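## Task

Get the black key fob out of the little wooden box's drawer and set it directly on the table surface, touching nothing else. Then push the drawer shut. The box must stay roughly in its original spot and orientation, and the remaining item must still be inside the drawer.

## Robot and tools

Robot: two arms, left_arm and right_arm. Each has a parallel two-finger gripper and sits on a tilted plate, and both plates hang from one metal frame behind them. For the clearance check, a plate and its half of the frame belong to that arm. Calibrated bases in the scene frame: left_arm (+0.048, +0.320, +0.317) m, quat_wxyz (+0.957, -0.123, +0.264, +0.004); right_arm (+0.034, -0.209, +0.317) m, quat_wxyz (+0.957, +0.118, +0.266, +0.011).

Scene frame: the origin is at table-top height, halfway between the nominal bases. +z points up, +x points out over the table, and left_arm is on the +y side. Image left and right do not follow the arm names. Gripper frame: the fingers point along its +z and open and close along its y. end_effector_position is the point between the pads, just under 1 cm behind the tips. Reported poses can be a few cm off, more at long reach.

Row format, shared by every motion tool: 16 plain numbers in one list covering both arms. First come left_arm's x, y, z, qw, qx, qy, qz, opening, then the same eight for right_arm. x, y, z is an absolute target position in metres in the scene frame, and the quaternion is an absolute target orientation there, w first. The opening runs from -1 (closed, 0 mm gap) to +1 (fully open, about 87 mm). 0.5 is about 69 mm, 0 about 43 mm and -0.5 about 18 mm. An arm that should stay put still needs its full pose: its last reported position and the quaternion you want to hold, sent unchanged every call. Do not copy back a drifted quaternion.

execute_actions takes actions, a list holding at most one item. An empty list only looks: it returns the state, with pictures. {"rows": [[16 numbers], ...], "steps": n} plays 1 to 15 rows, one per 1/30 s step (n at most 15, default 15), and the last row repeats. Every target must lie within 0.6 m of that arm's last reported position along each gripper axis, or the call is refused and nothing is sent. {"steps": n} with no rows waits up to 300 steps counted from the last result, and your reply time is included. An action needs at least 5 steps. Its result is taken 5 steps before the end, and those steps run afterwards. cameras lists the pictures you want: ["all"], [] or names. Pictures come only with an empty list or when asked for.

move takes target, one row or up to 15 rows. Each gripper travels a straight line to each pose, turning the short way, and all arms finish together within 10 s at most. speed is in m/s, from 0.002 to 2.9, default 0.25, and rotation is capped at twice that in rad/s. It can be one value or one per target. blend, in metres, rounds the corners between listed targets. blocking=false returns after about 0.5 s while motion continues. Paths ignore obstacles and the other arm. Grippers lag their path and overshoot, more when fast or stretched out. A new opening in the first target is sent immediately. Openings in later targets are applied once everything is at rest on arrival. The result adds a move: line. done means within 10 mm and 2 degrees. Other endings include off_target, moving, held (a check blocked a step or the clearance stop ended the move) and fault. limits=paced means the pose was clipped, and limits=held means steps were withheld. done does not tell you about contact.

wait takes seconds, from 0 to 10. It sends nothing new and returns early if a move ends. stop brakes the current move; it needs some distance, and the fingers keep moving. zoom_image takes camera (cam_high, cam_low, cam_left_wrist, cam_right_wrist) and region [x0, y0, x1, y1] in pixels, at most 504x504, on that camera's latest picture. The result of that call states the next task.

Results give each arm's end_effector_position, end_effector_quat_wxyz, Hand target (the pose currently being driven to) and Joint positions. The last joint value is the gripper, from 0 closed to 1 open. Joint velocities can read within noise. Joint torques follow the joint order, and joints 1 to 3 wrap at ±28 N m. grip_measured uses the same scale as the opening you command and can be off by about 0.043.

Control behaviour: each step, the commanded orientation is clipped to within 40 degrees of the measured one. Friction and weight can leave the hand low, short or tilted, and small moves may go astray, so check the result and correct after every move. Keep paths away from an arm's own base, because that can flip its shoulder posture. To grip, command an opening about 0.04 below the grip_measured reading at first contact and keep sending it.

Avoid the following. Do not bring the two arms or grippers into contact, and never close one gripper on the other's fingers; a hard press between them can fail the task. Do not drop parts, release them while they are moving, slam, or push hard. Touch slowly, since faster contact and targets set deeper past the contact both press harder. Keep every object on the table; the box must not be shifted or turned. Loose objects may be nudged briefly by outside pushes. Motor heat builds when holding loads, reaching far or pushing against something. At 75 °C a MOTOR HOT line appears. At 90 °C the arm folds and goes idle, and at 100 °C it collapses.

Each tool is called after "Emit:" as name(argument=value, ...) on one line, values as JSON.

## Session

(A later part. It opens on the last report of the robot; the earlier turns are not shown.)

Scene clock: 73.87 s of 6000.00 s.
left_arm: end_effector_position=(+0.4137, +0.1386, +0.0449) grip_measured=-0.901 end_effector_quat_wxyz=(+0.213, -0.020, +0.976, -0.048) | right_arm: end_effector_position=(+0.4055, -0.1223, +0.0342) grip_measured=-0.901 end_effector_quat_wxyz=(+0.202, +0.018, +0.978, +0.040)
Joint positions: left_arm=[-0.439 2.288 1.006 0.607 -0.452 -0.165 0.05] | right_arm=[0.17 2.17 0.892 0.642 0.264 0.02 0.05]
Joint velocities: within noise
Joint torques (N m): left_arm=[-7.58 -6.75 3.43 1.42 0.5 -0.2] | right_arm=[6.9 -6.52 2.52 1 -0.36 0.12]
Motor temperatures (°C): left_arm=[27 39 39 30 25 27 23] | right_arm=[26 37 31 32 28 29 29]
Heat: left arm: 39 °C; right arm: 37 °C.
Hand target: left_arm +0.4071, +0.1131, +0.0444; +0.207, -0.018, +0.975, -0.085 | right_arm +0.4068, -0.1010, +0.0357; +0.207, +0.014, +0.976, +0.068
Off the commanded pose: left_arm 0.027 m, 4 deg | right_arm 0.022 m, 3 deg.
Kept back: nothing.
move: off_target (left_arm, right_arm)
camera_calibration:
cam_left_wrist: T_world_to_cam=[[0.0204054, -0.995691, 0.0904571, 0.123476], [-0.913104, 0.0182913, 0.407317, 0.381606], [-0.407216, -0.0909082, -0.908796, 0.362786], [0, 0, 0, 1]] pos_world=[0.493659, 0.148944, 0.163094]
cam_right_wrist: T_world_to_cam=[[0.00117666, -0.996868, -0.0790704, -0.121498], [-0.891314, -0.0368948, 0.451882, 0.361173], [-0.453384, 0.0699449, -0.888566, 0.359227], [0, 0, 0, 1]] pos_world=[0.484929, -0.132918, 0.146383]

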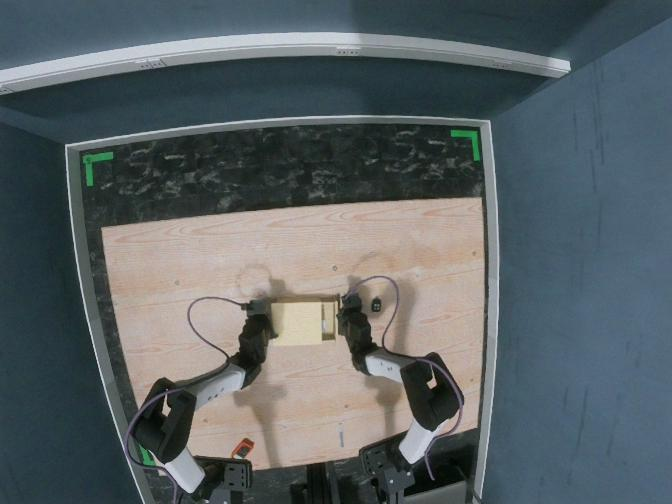

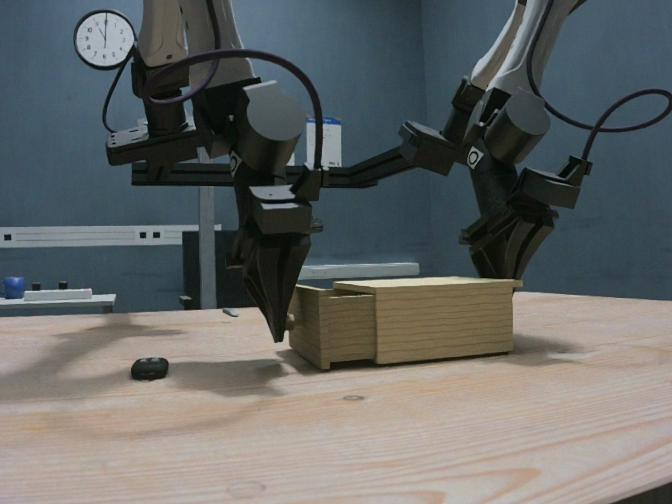

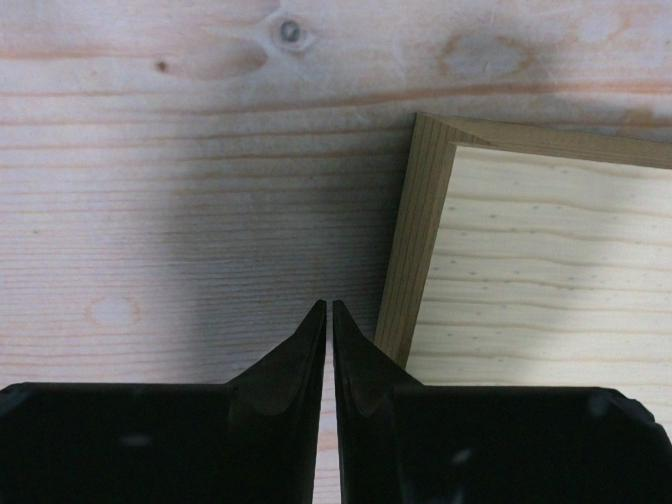

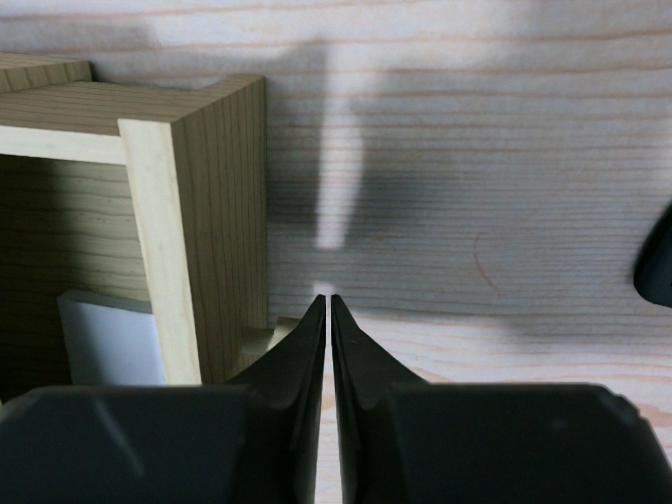

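Emit:
move(target=[0.405, 0.088, 0.043, 0.2071, -0.0181, 0.9744, -0.0852, -0.9, 0.4073, -0.084, 0.0350, 0.2074, 0.0145, 0.9757, 0.0682, -0.9], speed=0.04)

Emit:
zoom_image(camera="cam_high", region=[230, 270, 400, 375])

Scene clock: 75.17 s of 6000.00 s.
left_arm: end_effector_position=(+0.4131, +0.1406, +0.0465) grip_measured=-0.901 end_effector_quat_wxyz=(+0.214, -0.021, +0.977, -0.001) | right_arm: end_effector_position=(+0.4057, -0.1160, +0.0350) grip_measured=-0.901 end_effector_quat_wxyz=(+0.203, +0.020, +0.979, +0.023)
Joint positions: left_arm=[-0.476 2.303 1.038 0.564 -0.572 -0.182 0.049] | right_arm=[0.204 2.181 0.905 0.637 0.327 0.038 0.05]
Joint velocities: within noise
Joint torques (N m): left_arm=[-9.76 -6.12 4.11 1.5 1.13 -0.49] | right_arm=[7.92 -5.94 3.3 0.95 -0.63 0.21]
Motor temperatures (°C): left_arm=[27 39 39 30 25 27 23] | right_arm=[26 37 31 32 28 29 29]
Heat: left arm: 39 °C; right arm: 37 °C.
Hand target: left_arm +0.4019, +0.0916, +0.0482; +0.205, -0.017, +0.975, -0.082 | right_arm +0.4061, -0.0850, +0.0367; +0.206, +0.014, +0.976, +0.068
Off the commanded pose: left_arm 0.053 m, 10 deg | right_arm 0.032 m, 5 deg.
Kept back: nothing.
move: off_target (left_arm, right_arm)
camera_calibration:
cam_left_wrist: T_world_to_cam=[[0.0438426, -0.999038, -0.000465723, 0.120404], [-0.913023, -0.040257, 0.405917, 0.388576], [-0.405545, -0.0173712, -0.91391, 0.353342], [0, 0, 0, 1]] pos_world=[0.492796, 0.142069, 0.165249]
cam_right_wrist: T_world_to_cam=[[-0.0102688, -0.998906, -0.045614, -0.111931], [-0.892213, -0.0114439, 0.45147, 0.364528], [-0.451498, 0.0453335, -0.89112, 0.356071], [0, 0, 0, 1]] pos_world=[0.484853, -0.123779, 0.147623]

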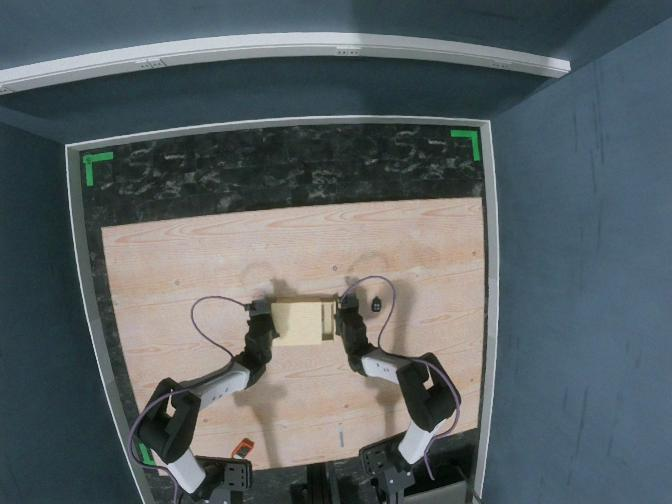

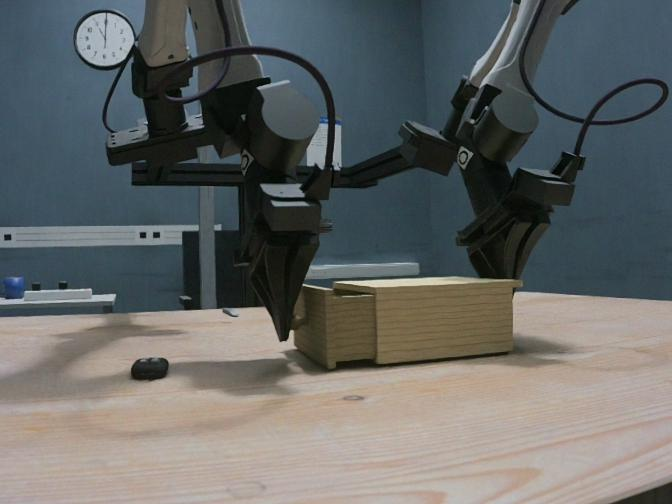

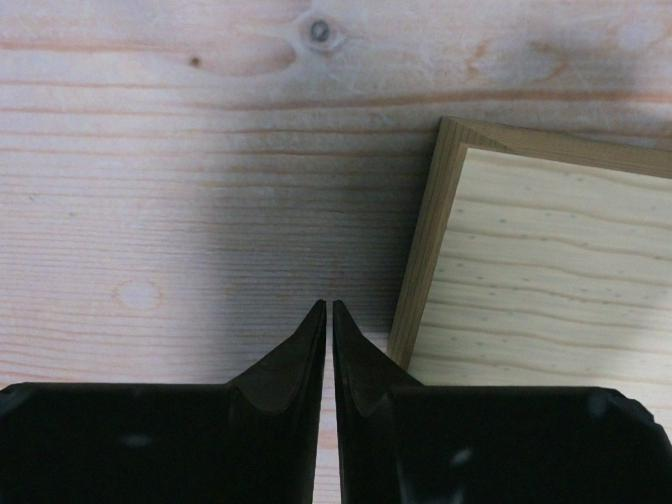

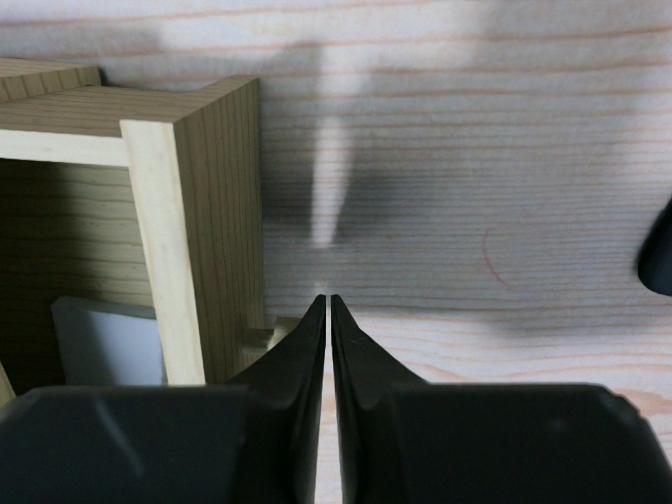

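Scaled by 2.965 from the camera's 672x504 image, which has a finer 960x720 frame.

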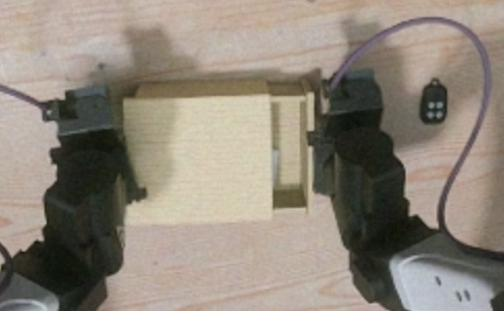

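Emit:
move(target=[0.405, 0.092, 0.043, 0.2071, -0.0181, 0.9744, -0.0852, -0.9, 0.4073, -0.060, 0.0340, 0.2074, 0.0145, 0.9757, 0.0682, -0.9], speed=0.05)

Emit:
zoom_image(camera="cam_high", region=[230, 270, 400, 375])

Scene clock: 76.77 s of 6000.00 s.
left_arm: end_effector_position=(+0.4129, +0.1409, +0.0465) grip_measured=-0.901 end_effector_quat_wxyz=(+0.214, -0.023, +0.977, +0.000) | right_arm: end_effector_position=(+0.4070, -0.0958, +0.0339) grip_measured=-0.901 end_effector_quat_wxyz=(+0.204, +0.020, +0.979, +0.017)
Joint positions: left_arm=[-0.476 2.303 1.039 0.562 -0.576 -0.185 0.049] | right_arm=[0.26 2.216 0.945 0.62 0.384 0.071 0.05]
Joint velocities: within noise
Joint torques (N m): left_arm=[-9.01 -6.5 3.36 1.58 1.18 -0.39] | right_arm=[8.57 -6.05 3.6 0.97 -0.73 0.25]
Motor temperatures (°C): left_arm=[28 39 39 30 25 27 23] | right_arm=[26 37 31 32 28 29 29]
Heat: left arm: 39 °C; right arm: 37 °C.
Hand target: left_arm +0.4023, +0.0953, +0.0479; +0.205, -0.017, +0.975, -0.082 | right_arm +0.4059, -0.0613, +0.0361; +0.206, +0.014, +0.976, +0.068
Off the commanded pose: left_arm 0.050 m, 10 deg | right_arm 0.036 m, 6 deg.
Kept back: nothing.
move: off_target (left_arm, right_arm)
camera_calibration:
cam_left_wrist: T_world_to_cam=[[0.0473113, -0.998877, -0.00252314, 0.119416], [-0.912607, -0.0442519, 0.406435, 0.388827], [-0.40609, -0.0169263, -0.913676, 0.353382], [0, 0, 0, 1]] pos_world=[0.492702, 0.14247, 0.165145]
cam_right_wrist: T_world_to_cam=[[-0.013266, -0.999336, -0.0339201, -0.0909113], [-0.893032, -0.00341863, 0.449979, 0.367485], [-0.449797, 0.0362612, -0.892395, 0.353255], [0, 0, 0, 1]] pos_world=[0.485863, -0.102404, 0.146798]

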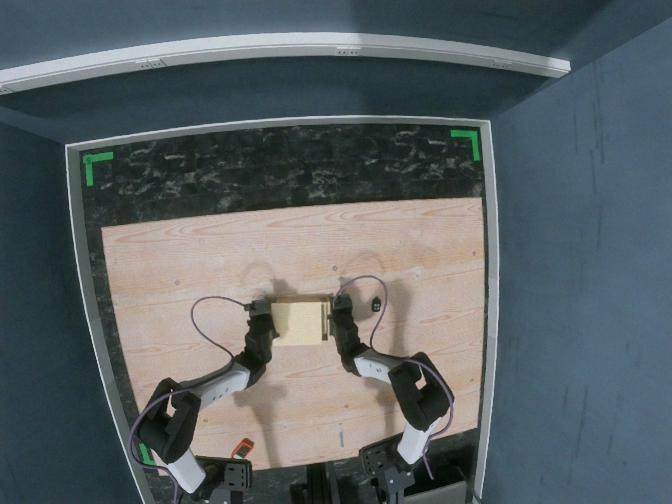

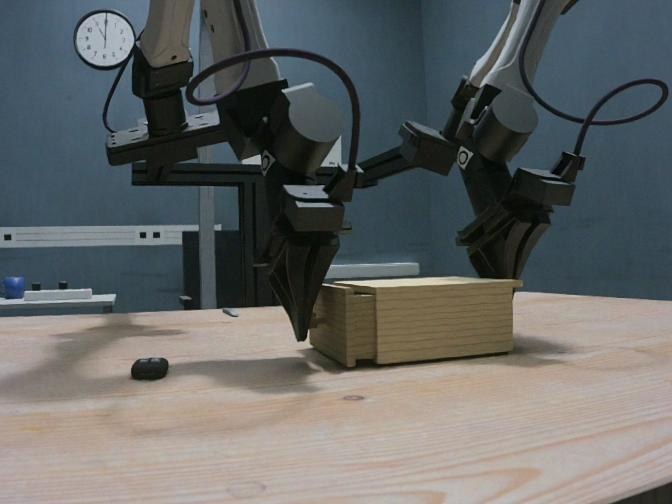

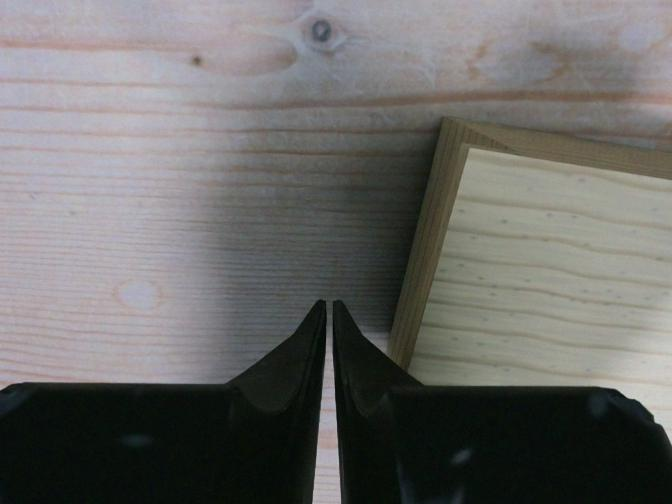

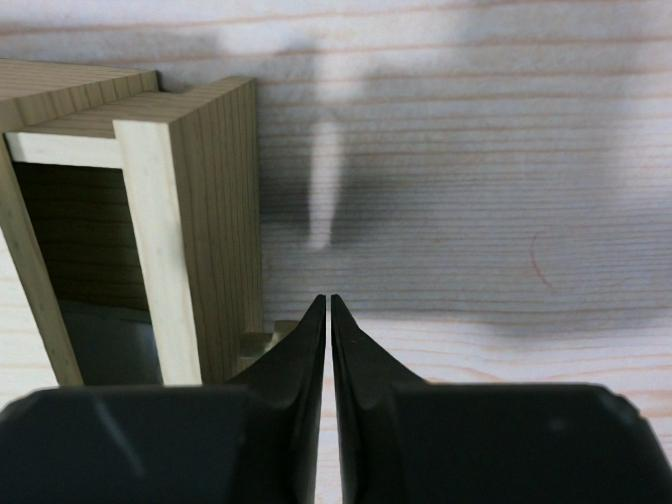

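Scaled by 2.965 from the camera's 672x504 image, which has a finer 960x720 frame.

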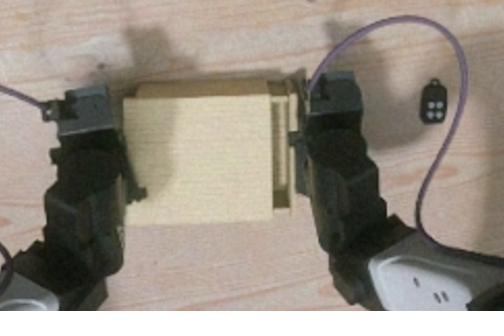

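Emit:
move(target=[0.405, 0.092, 0.043, 0.2071, -0.0181, 0.9744, -0.0852, -0.9, 0.4073, -0.042, 0.0340, 0.2074, 0.0145, 0.9757, 0.0682, -0.9], speed=0.05)

Emit:
zoom_image(camera="cam_high", region=[230, 270, 400, 375])

Emit:
zoom_image(camera="cam_low", region=[210, 260, 530, 400])

Scene clock: 77.93 s of 6000.00 s.
left_arm: end_effector_position=(+0.4129, +0.1409, +0.0465) grip_measured=-0.901 end_effector_quat_wxyz=(+0.214, -0.023, +0.977, +0.000) | right_arm: end_effector_position=(+0.4073, -0.0848, +0.0340) grip_measured=-0.901 end_effector_quat_wxyz=(+0.204, +0.023, +0.979, +0.001)
Joint positions: left_arm=[-0.476 2.303 1.039 0.562 -0.576 -0.185 0.049] | right_arm=[0.3 2.239 0.976 0.6 0.448 0.098 0.049]
Joint velocities: within noise
Joint torques (N m): left_arm=[-8.98 -6.56 3.38 1.56 1.17 -0.38] | right_arm=[9.18 -6 3.74 0.96 -0.97 0.22]
Motor temperatures (°C): left_arm=[28 39 39 30 25 27 23] | right_arm=[27 37 31 32 28 29 29]
Heat: left arm: 39 °C; right arm: 37 °C.
Hand target: left_arm +0.4023, +0.0953, +0.0479; +0.205, -0.017, +0.975, -0.082 | right_arm +0.4053, -0.0439, +0.0372; +0.206, +0.014, +0.976, +0.067
Off the commanded pose: left_arm 0.050 m, 10 deg | right_arm 0.043 m, 8 deg.
Kept back: nothing.
move: off_target (left_arm, right_arm)
camera_calibration:
cam_left_wrist: T_world_to_cam=[[0.0473113, -0.998877, -0.00252314, 0.119416], [-0.912607, -0.0442519, 0.406435, 0.388827], [-0.40609, -0.0169263, -0.913676, 0.353382], [0, 0, 0, 1]] pos_world=[0.492702, 0.14247, 0.165145]
cam_right_wrist: T_world_to_cam=[[-0.0252653, -0.999671, -0.00445988, -0.0760834], [-0.89286, 0.0205588, 0.449864, 0.369858], [-0.449624, 0.015348, -0.893086, 0.351341], [0, 0, 0, 1]] pos_world=[0.486281, -0.0890546, 0.147053]

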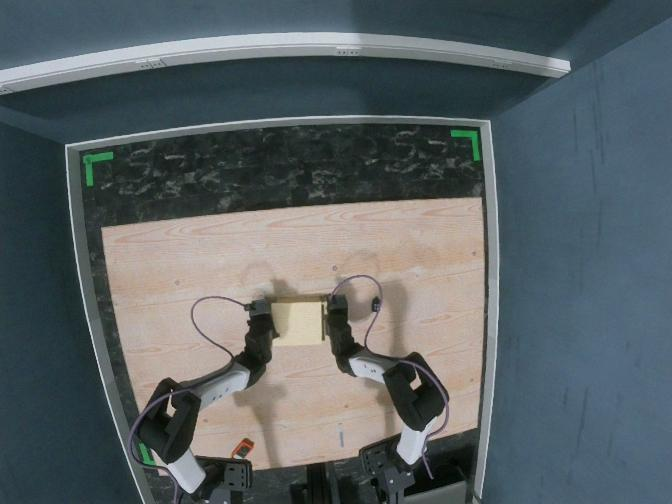

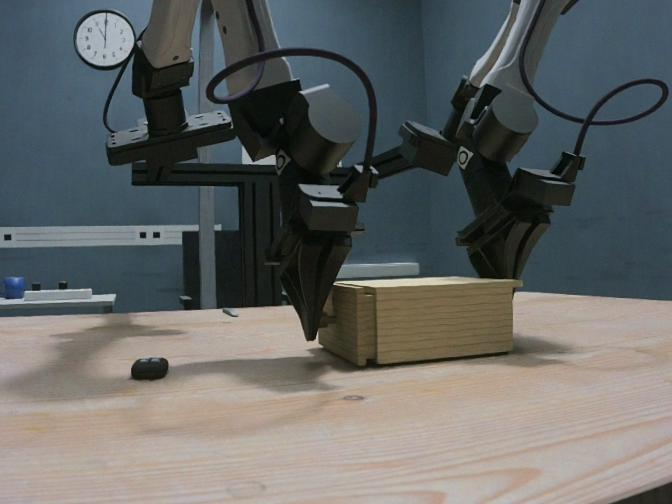

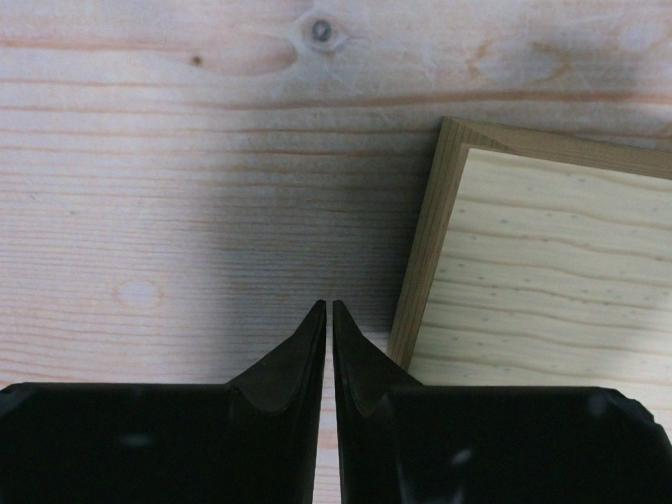

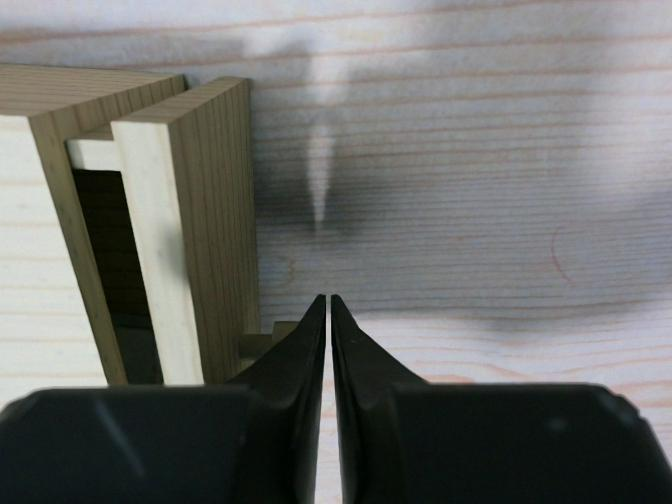

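Scaled by 2.965 from the camera's 672x504 image, which has a finer 960x720 frame.

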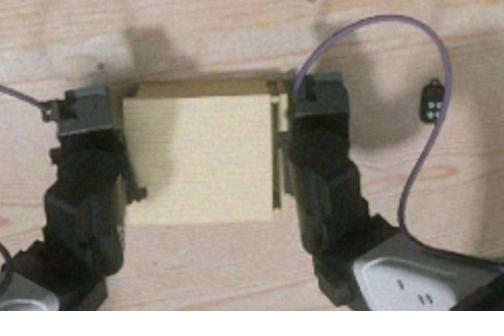

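Scaled by 1.575 from the camera's 672x504 image, which has a finer 960x720 frame.

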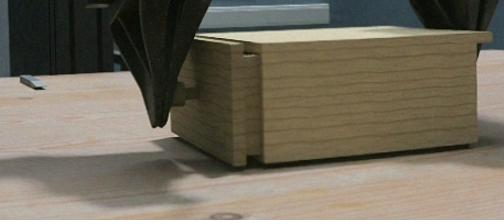

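Emit:
move(target=[[0.405, 0.092, 0.043, 0.2071, -0.0181, 0.9744, -0.0852, -0.9, 0.4073, -0.028, 0.0340, 0.2074, 0.0145, 0.9757, 0.0682, -0.9]], speed=0.05)

Scene clock: 79.47 s of 6000.00 s.
left_arm: end_effector_position=(+0.4129, +0.1409, +0.0465) grip_measured=-0.901 end_effector_quat_wxyz=(+0.214, -0.023, +0.977, +0.000) | right_arm: end_effector_position=(+0.4069, -0.0847, +0.0343) grip_measured=-0.901 end_effector_quat_wxyz=(+0.202, +0.025, +0.979, -0.018)
Joint positions: left_arm=[-0.476 2.303 1.039 0.562 -0.576 -0.185 0.049] | right_arm=[0.317 2.247 0.993 0.578 0.499 0.109 0.049]
Joint velocities: within noise
Joint torques (N m): left_arm=[-9.01 -6.53 3.38 1.56 1.18 -0.38] | right_arm=[10.8 -5.78 4.07 0.97 -1.2 0.38]
Motor temperatures (°C): left_arm=[28 40 38 30 25 27 23] | right_arm=[27 37 31 32 28 29 29]
Heat: left arm: 40 °C; right arm: 37 °C.
Hand target: left_arm +0.4023, +0.0953, +0.0479; +0.205, -0.017, +0.975, -0.082 | right_arm +0.4040, -0.0312, +0.0391; +0.205, +0.014, +0.976, +0.066
Off the commanded pose: left_arm 0.050 m, 10 deg | right_arm 0.057 m, 10 deg.
Kept back: nothing.
move: off_target (left_arm, right_arm)
camera_calibration:
cam_left_wrist: T_world_to_cam=[[0.0473113, -0.998877, -0.00252314, 0.119416], [-0.912607, -0.0442519, 0.406435, 0.388827], [-0.40609, -0.0169263, -0.913676, 0.353382], [0, 0, 0, 1]] pos_world=[0.492702, 0.14247, 0.165145]
cam_right_wrist: T_world_to_cam=[[-0.036162, -0.998824, 0.032285, -0.0726854], [-0.890238, 0.0468755, 0.453077, 0.370447], [-0.454057, -0.0123572, -0.890887, 0.350671], [0, 0, 0, 1]] pos_world=[0.486382, -0.0856316, 0.146914]

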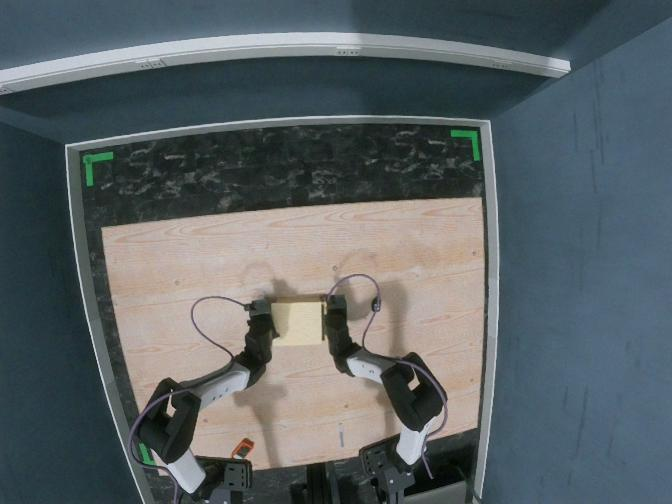

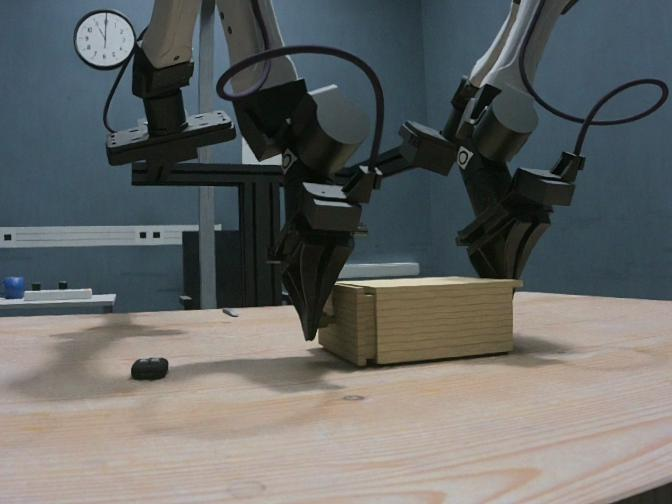

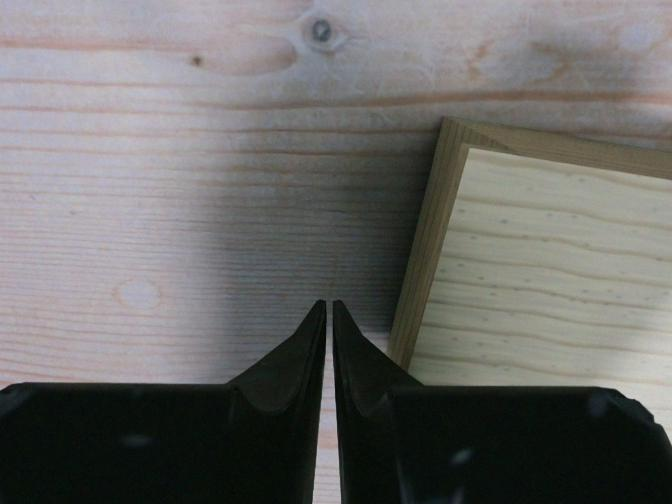

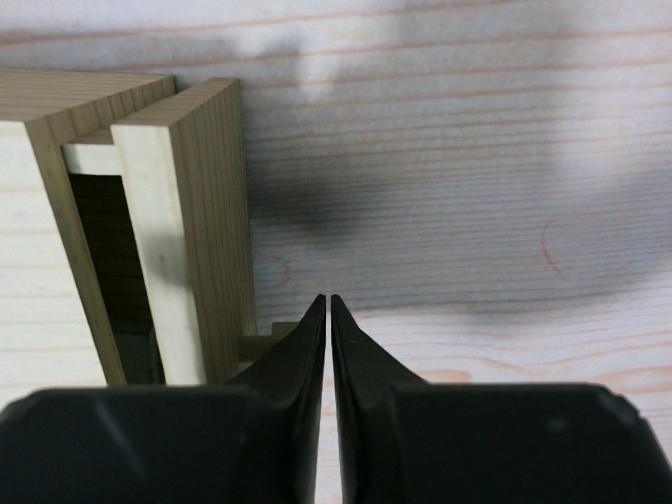

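Emit:
move(target=[[0.405, 0.086, 0.043, 0.2071, -0.0181, 0.9744, -0.0852, -0.9, 0.4073, -0.014, 0.0340, 0.2074, 0.0145, 0.9757, 0.0682, -0.9]], speed=0.05)

Scene clock: 80.40 s of 6000.00 s.
left_arm: end_effector_position=(+0.4132, +0.1409, +0.0467) grip_measured=-0.901 end_effector_quat_wxyz=(+0.214, -0.023, +0.977, +0.002) | right_arm: end_effector_position=(+0.4059, -0.0722, +0.0339) grip_measured=-0.901 end_effector_quat_wxyz=(+0.201, +0.024, +0.979, -0.021)
Joint positions: left_arm=[-0.478 2.304 1.042 0.558 -0.582 -0.186 0.049] | right_arm=[0.348 2.268 1.022 0.554 0.527 0.131 0.049]
Joint velocities: within noise
Joint torques (N m): left_arm=[-9.98 -6.11 4.05 1.51 1.16 -0.47] | right_arm=[11.04 -5.78 4.56 1.01 -1.23 0.33]
Motor temperatures (°C): left_arm=[28 40 38 30 26 27 23] | right_arm=[27 37 31 32 28 29 29]
Heat: left arm: 40 °C; right arm: 37 °C.
Hand target: left_arm +0.4018, +0.0900, +0.0487; +0.205, -0.017, +0.975, -0.082 | right_arm +0.4038, -0.0174, +0.0396; +0.205, +0.013, +0.976, +0.066
Off the commanded pose: left_arm 0.056 m, 10 deg | right_arm 0.058 m, 10 deg.
Kept back: nothing.
move: off_target (left_arm, right_arm)
camera_calibration:
cam_left_wrist: T_world_to_cam=[[0.0486285, -0.998792, -0.00708503, 0.118993], [-0.912544, -0.047311, 0.406232, 0.389399], [-0.406076, -0.0132891, -0.913743, 0.353252], [0, 0, 0, 1]] pos_world=[0.493004, 0.141966, 0.165438]
cam_right_wrist: T_world_to_cam=[[-0.034739, -0.998689, 0.0376074, -0.0610806], [-0.888415, 0.0480941, 0.456515, 0.368344], [-0.457725, -0.017552, -0.888921, 0.351187], [0, 0, 0, 1]] pos_world=[0.485868, -0.0725517, 0.146319]

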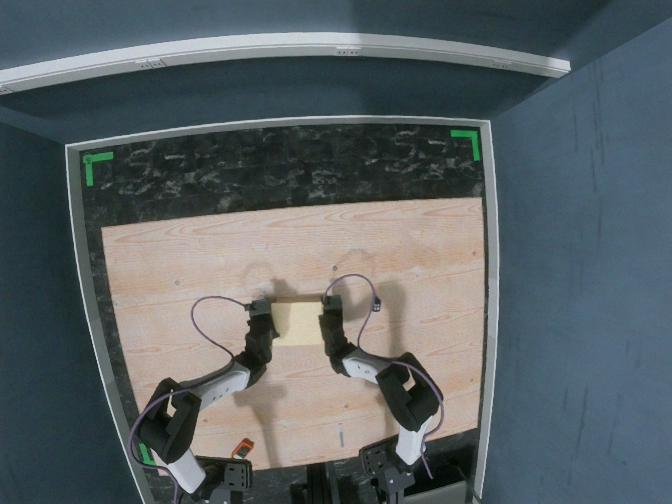

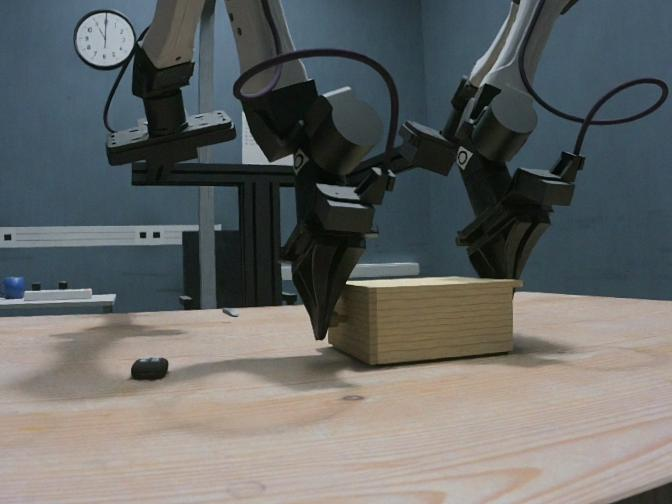

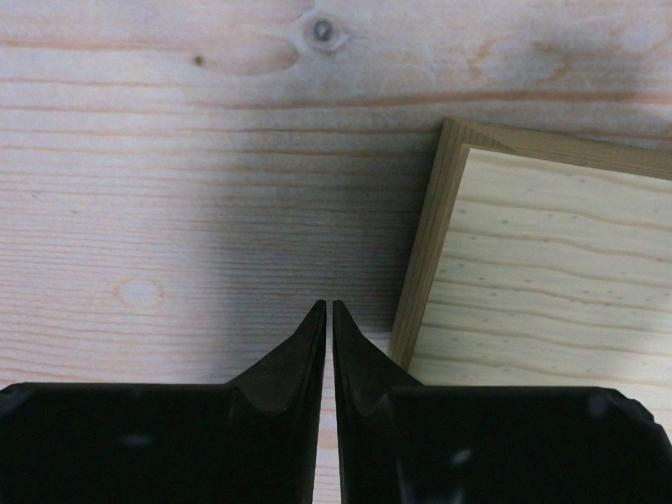

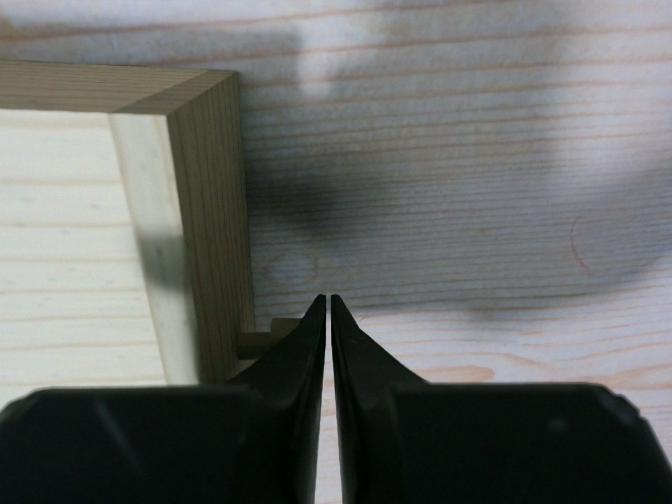

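Emit:
move(target=[[0.405, 0.086, 0.043, 0.2071, -0.0181, 0.9744, -0.0852, -0.9, 0.4073, -0.055, 0.0340, 0.2074, 0.0145, 0.9757, 0.0682, -0.9]], speed=0.05)

Emit:
zoom_image(camera="cam_high", region=[260, 270, 400, 375])

Scene clock: 81.83 s of 6000.00 s.
left_arm: end_effector_position=(+0.4129, +0.1410, +0.0468) grip_measured=-0.901 end_effector_quat_wxyz=(+0.213, -0.024, +0.977, +0.003) | right_arm: end_effector_position=(+0.4012, -0.0722, +0.0276) grip_measured=-0.901 end_effector_quat_wxyz=(+0.198, +0.019, +0.980, +0.023)
Joint positions: left_arm=[-0.479 2.304 1.042 0.556 -0.585 -0.189 0.049] | right_arm=[0.307 2.268 0.985 0.606 0.407 0.109 0.049]
Joint velocities: within noise
Joint torques (N m): left_arm=[-9.87 -6.12 4.04 1.51 1.17 -0.45] | right_arm=[5.5 -8.87 1.18 1 -0.76 -0.14]
Motor temperatures (°C): left_arm=[29 40 38 31 26 27 23] | right_arm=[27 37 31 32 28 29 29]
Heat: left arm: 40 °C; right arm: 37 °C.
Hand target: left_arm +0.4018, +0.0900, +0.0488; +0.205, -0.017, +0.975, -0.082 | right_arm +0.4071, -0.0553, +0.0348; +0.207, +0.014, +0.976, +0.067
Off the commanded pose: left_arm 0.056 m, 10 deg | right_arm 0.019 m, 5 deg.
Kept back: nothing.
move: off_target (left_arm, right_arm)
camera_calibration:
cam_left_wrist: T_world_to_cam=[[0.0510061, -0.998659, -0.00886638, 0.118207], [-0.912178, -0.0502, 0.406708, 0.389377], [-0.406608, -0.0126569, -0.913515, 0.353305], [0, 0, 0, 1]] pos_world=[0.492809, 0.142067, 0.165435]
cam_right_wrist: T_world_to_cam=[[-0.00913693, -0.998868, -0.0466815, -0.0689844], [-0.887147, -0.0134432, 0.461291, 0.361904], [-0.461396, 0.0456282, -0.88602, 0.349342], [0, 0, 0, 1]] pos_world=[0.481617, -0.079981, 0.139361]

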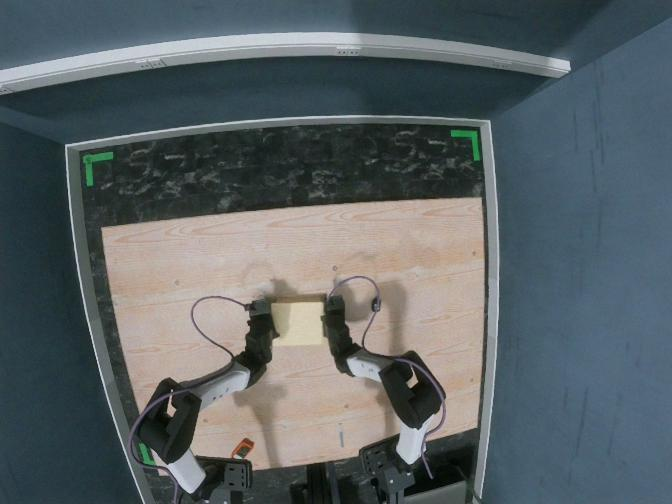

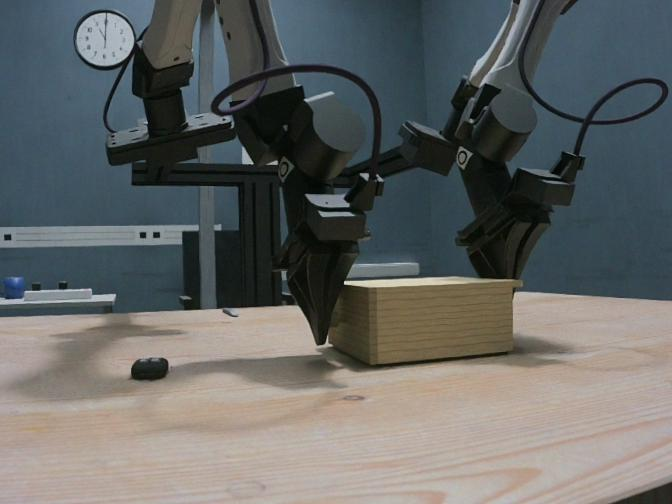

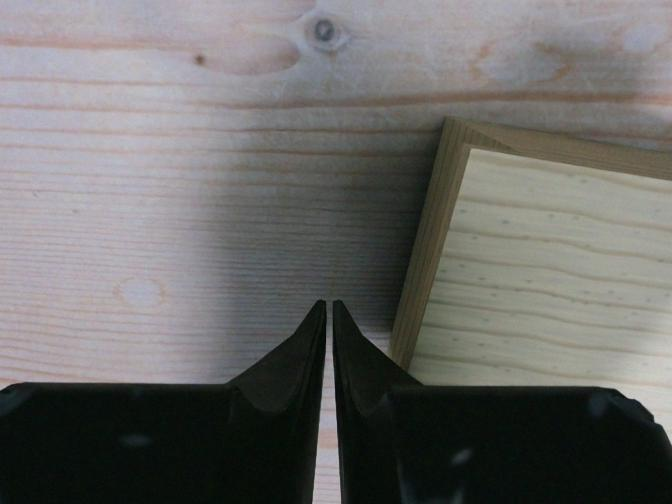

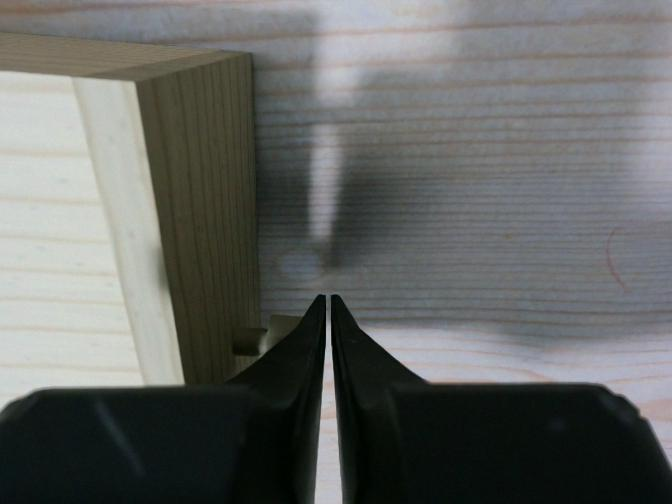

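Scaled by 3.600 from the camera's 672x504 image, which has a finer 960x720 frame.

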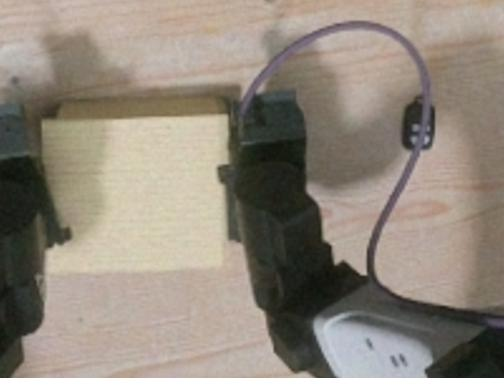

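Emit:
move(target=[[0.405, 0.092, 0.043, 0.2071, -0.0181, 0.9744, -0.0852, -0.9, 0.4073, -0.085, 0.0360, 0.2074, 0.0145, 0.9757, 0.0682, -0.9]], speed=0.05, cameras=["cam_high"])

Emit:
zoom_image(camera="cam_high", region=[260, 270, 400, 375])

Scene clock: 83.00 s of 6000.00 s.
left_arm: end_effector_position=(+0.4114, +0.1325, +0.0469) grip_measured=-0.901 end_effector_quat_wxyz=(+0.212, -0.023, +0.977, -0.015) | right_arm: end_effector_position=(+0.3874, -0.0816, +0.0235) grip_measured=-0.900 end_effector_quat_wxyz=(+0.181, +0.007, +0.982, +0.060)
Joint positions: left_arm=[-0.485 2.307 1.042 0.561 -0.554 -0.198 0.049] | right_arm=[0.252 2.25 0.931 0.626 0.285 0.073 0.05]
Joint velocities: within noise
Joint torques (N m): left_arm=[-8.17 -6.42 3.51 1.6 1.01 -0.23] | right_arm=[3.43 -11 0.72 1 -0.28 -0.23]
Motor temperatures (°C): left_arm=[29 40 38 31 26 27 23] | right_arm=[27 37 31 32 28 29 29]
Heat: left arm: 40 °C; right arm: 37 °C.
Hand target: left_arm +0.4031, +0.0944, +0.0467; +0.206, -0.018, +0.975, -0.083 | right_arm +0.4071, -0.0851, +0.0357; +0.207, +0.014, +0.976, +0.068
Off the commanded pose: left_arm 0.041 m, 8 deg | right_arm 0.024 m, 3 deg.
Kept back: nothing.
move: off_target (left_arm, right_arm)
Images, in order (width x height): cam_high 672x504.

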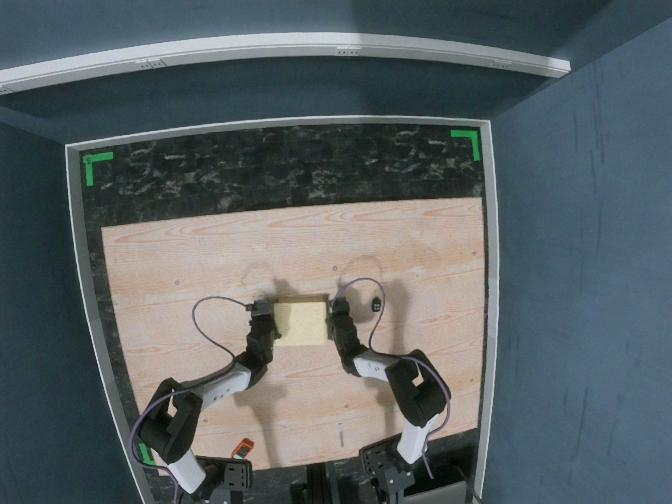

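Scaled by 3.600 from the camera's 672x504 image, which has a finer 960x720 frame.

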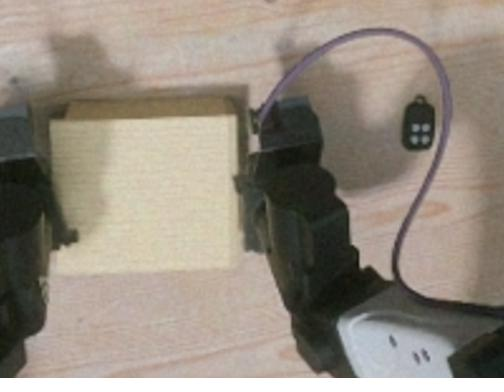

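Emit:
move(target=[[0.405, 0.092, 0.043, 0.2071, -0.0181, 0.9744, -0.0852, -0.9, 0.4073, -0.125, 0.055, 0.2074, 0.0145, 0.9757, 0.0682, -0.9]], speed=0.08, cameras=["cam_high", "cam_right_wrist"])

Emit:
zoom_image(camera="cam_high", region=[260, 270, 400, 375])

Scene clock: 84.23 s of 6000.00 s.
left_arm: end_effector_position=(+0.4114, +0.1325, +0.0469) grip_measured=-0.901 end_effector_quat_wxyz=(+0.212, -0.023, +0.977, -0.015) | right_arm: end_effector_position=(+0.3961, -0.1201, +0.0444) grip_measured=-0.900 end_effector_quat_wxyz=(+0.193, +0.013, +0.979, +0.066)
Joint positions: left_arm=[-0.485 2.307 1.042 0.561 -0.554 -0.198 0.049] | right_arm=[0.161 2.119 0.844 0.622 0.206 0.021 0.05]
Joint velocities: within noise
Joint torques (N m): left_arm=[-8.1 -6.46 3.48 1.62 1 -0.23] | right_arm=[2.97 -10.66 0.95 0.89 -0.14 -0.29]
Motor temperatures (°C): left_arm=[29 41 38 31 26 27 23] | right_arm=[27 37 31 32 28 29 29]
Heat: left arm: 41 °C; right arm: 37 °C.
Hand target: left_arm +0.4031, +0.0944, +0.0467; +0.206, -0.018, +0.975, -0.083 | right_arm +0.4072, -0.1248, +0.0546; +0.208, +0.014, +0.976, +0.068
Off the commanded pose: left_arm 0.041 m, 8 deg | right_arm 0.016 m, 2 deg.
Kept back: nothing.
move: off_target (left_arm, right_arm)
camera_calibration:
cam_right_wrist: T_world_to_cam=[[0.0190941, -0.991623, -0.127743, -0.122771], [-0.88271, -0.0767205, 0.463613, 0.339484], [-0.46953, 0.103908, -0.876781, 0.37386], [0, 0, 0, 1]] pos_world=[0.477549, -0.134544, 0.154721]
Images, in order (width x height): cam_high 672x504, cam_right_wrist 672x504.

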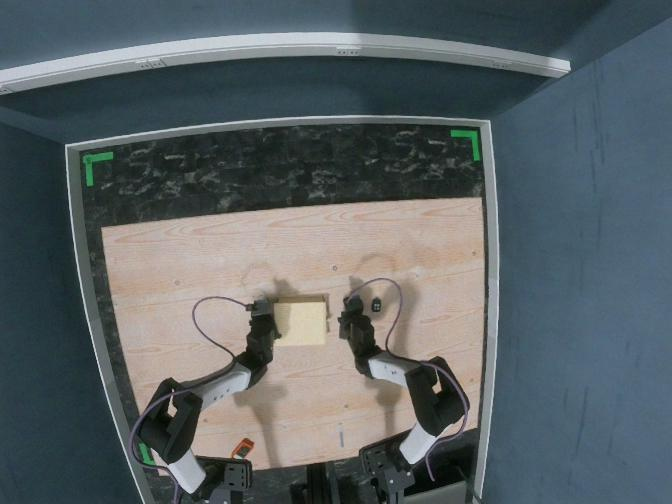

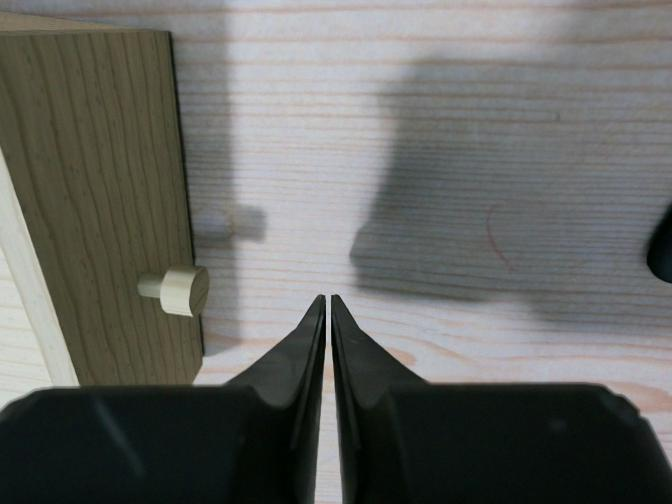

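Scaled by 3.600 from the camera's 672x504 image, which has a finer 960x720 frame.

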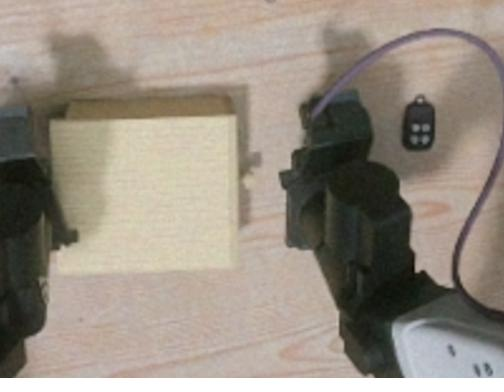

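Emit:
move(target=[[0.405, 0.082, 0.043, 0.2071, -0.0181, 0.9744, -0.0852, -0.9, 0.4, -0.17, 0.13, 0.2074, 0.0145, 0.9757, 0.0682, -0.9]], speed=0.1, cameras=["cam_high", "cam_low"])

Emit:
zoom_image(camera="cam_high", region=[260, 270, 400, 375])

Scene clock: 85.93 s of 6000.00 s.
left_arm: end_effector_position=(+0.4101, +0.1197, +0.0461) grip_measured=-0.901 end_effector_quat_wxyz=(+0.211, -0.019, +0.977, -0.026) | right_arm: end_effector_position=(+0.3940, -0.1651, +0.1216) grip_measured=-0.900 end_effector_quat_wxyz=(+0.195, +0.014, +0.978, +0.067)
Joint positions: left_arm=[-0.503 2.326 1.064 0.551 -0.542 -0.208 0.049] | right_arm=[0.097 1.728 0.69 0.397 0.152 -0.017 0.05]
Joint velocities: within noise
Joint torques (N m): left_arm=[-8.5 -6.34 4.25 1.56 0.8 -0.27] | right_arm=[1.7 -9.62 2.25 0.83 -0.22 -0.26]
Motor temperatures (°C): left_arm=[29 41 38 31 26 27 23] | right_arm=[27 38 31 32 28 29 29]
Heat: left arm: 41 °C; right arm: 38 °C.
Hand target: left_arm +0.4033, +0.0840, +0.0461; +0.206, -0.018, +0.975, -0.084 | right_arm +0.4000, -0.1699, +0.1297; +0.207, +0.014, +0.976, +0.068
Off the commanded pose: left_arm 0.038 m, 7 deg | right_arm 0.011 m, 1 deg.
Kept back: nothing.
move: off_target (left_arm, right_arm)
Images, in order (width x height): cam_high 672x504, cam_low 672x504.

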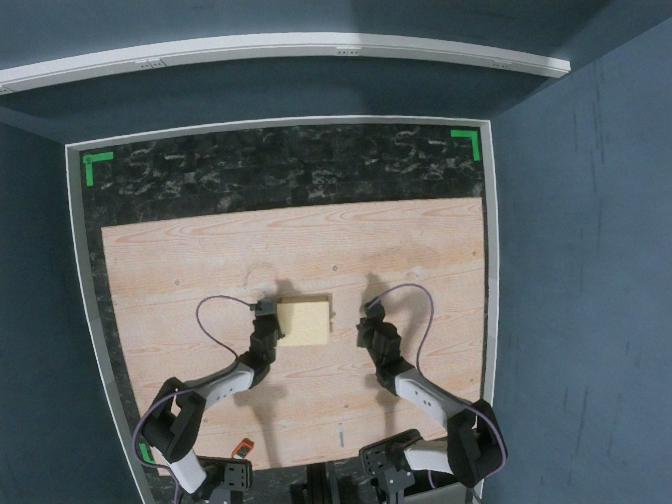

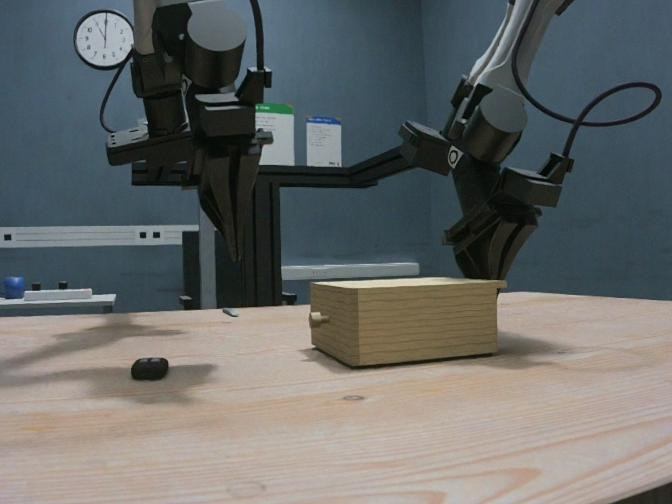

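Scaled by 3.600 from the camera's 672x504 image, which has a finer 960x720 frame.

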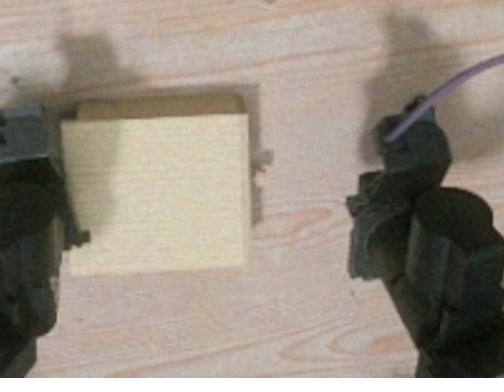

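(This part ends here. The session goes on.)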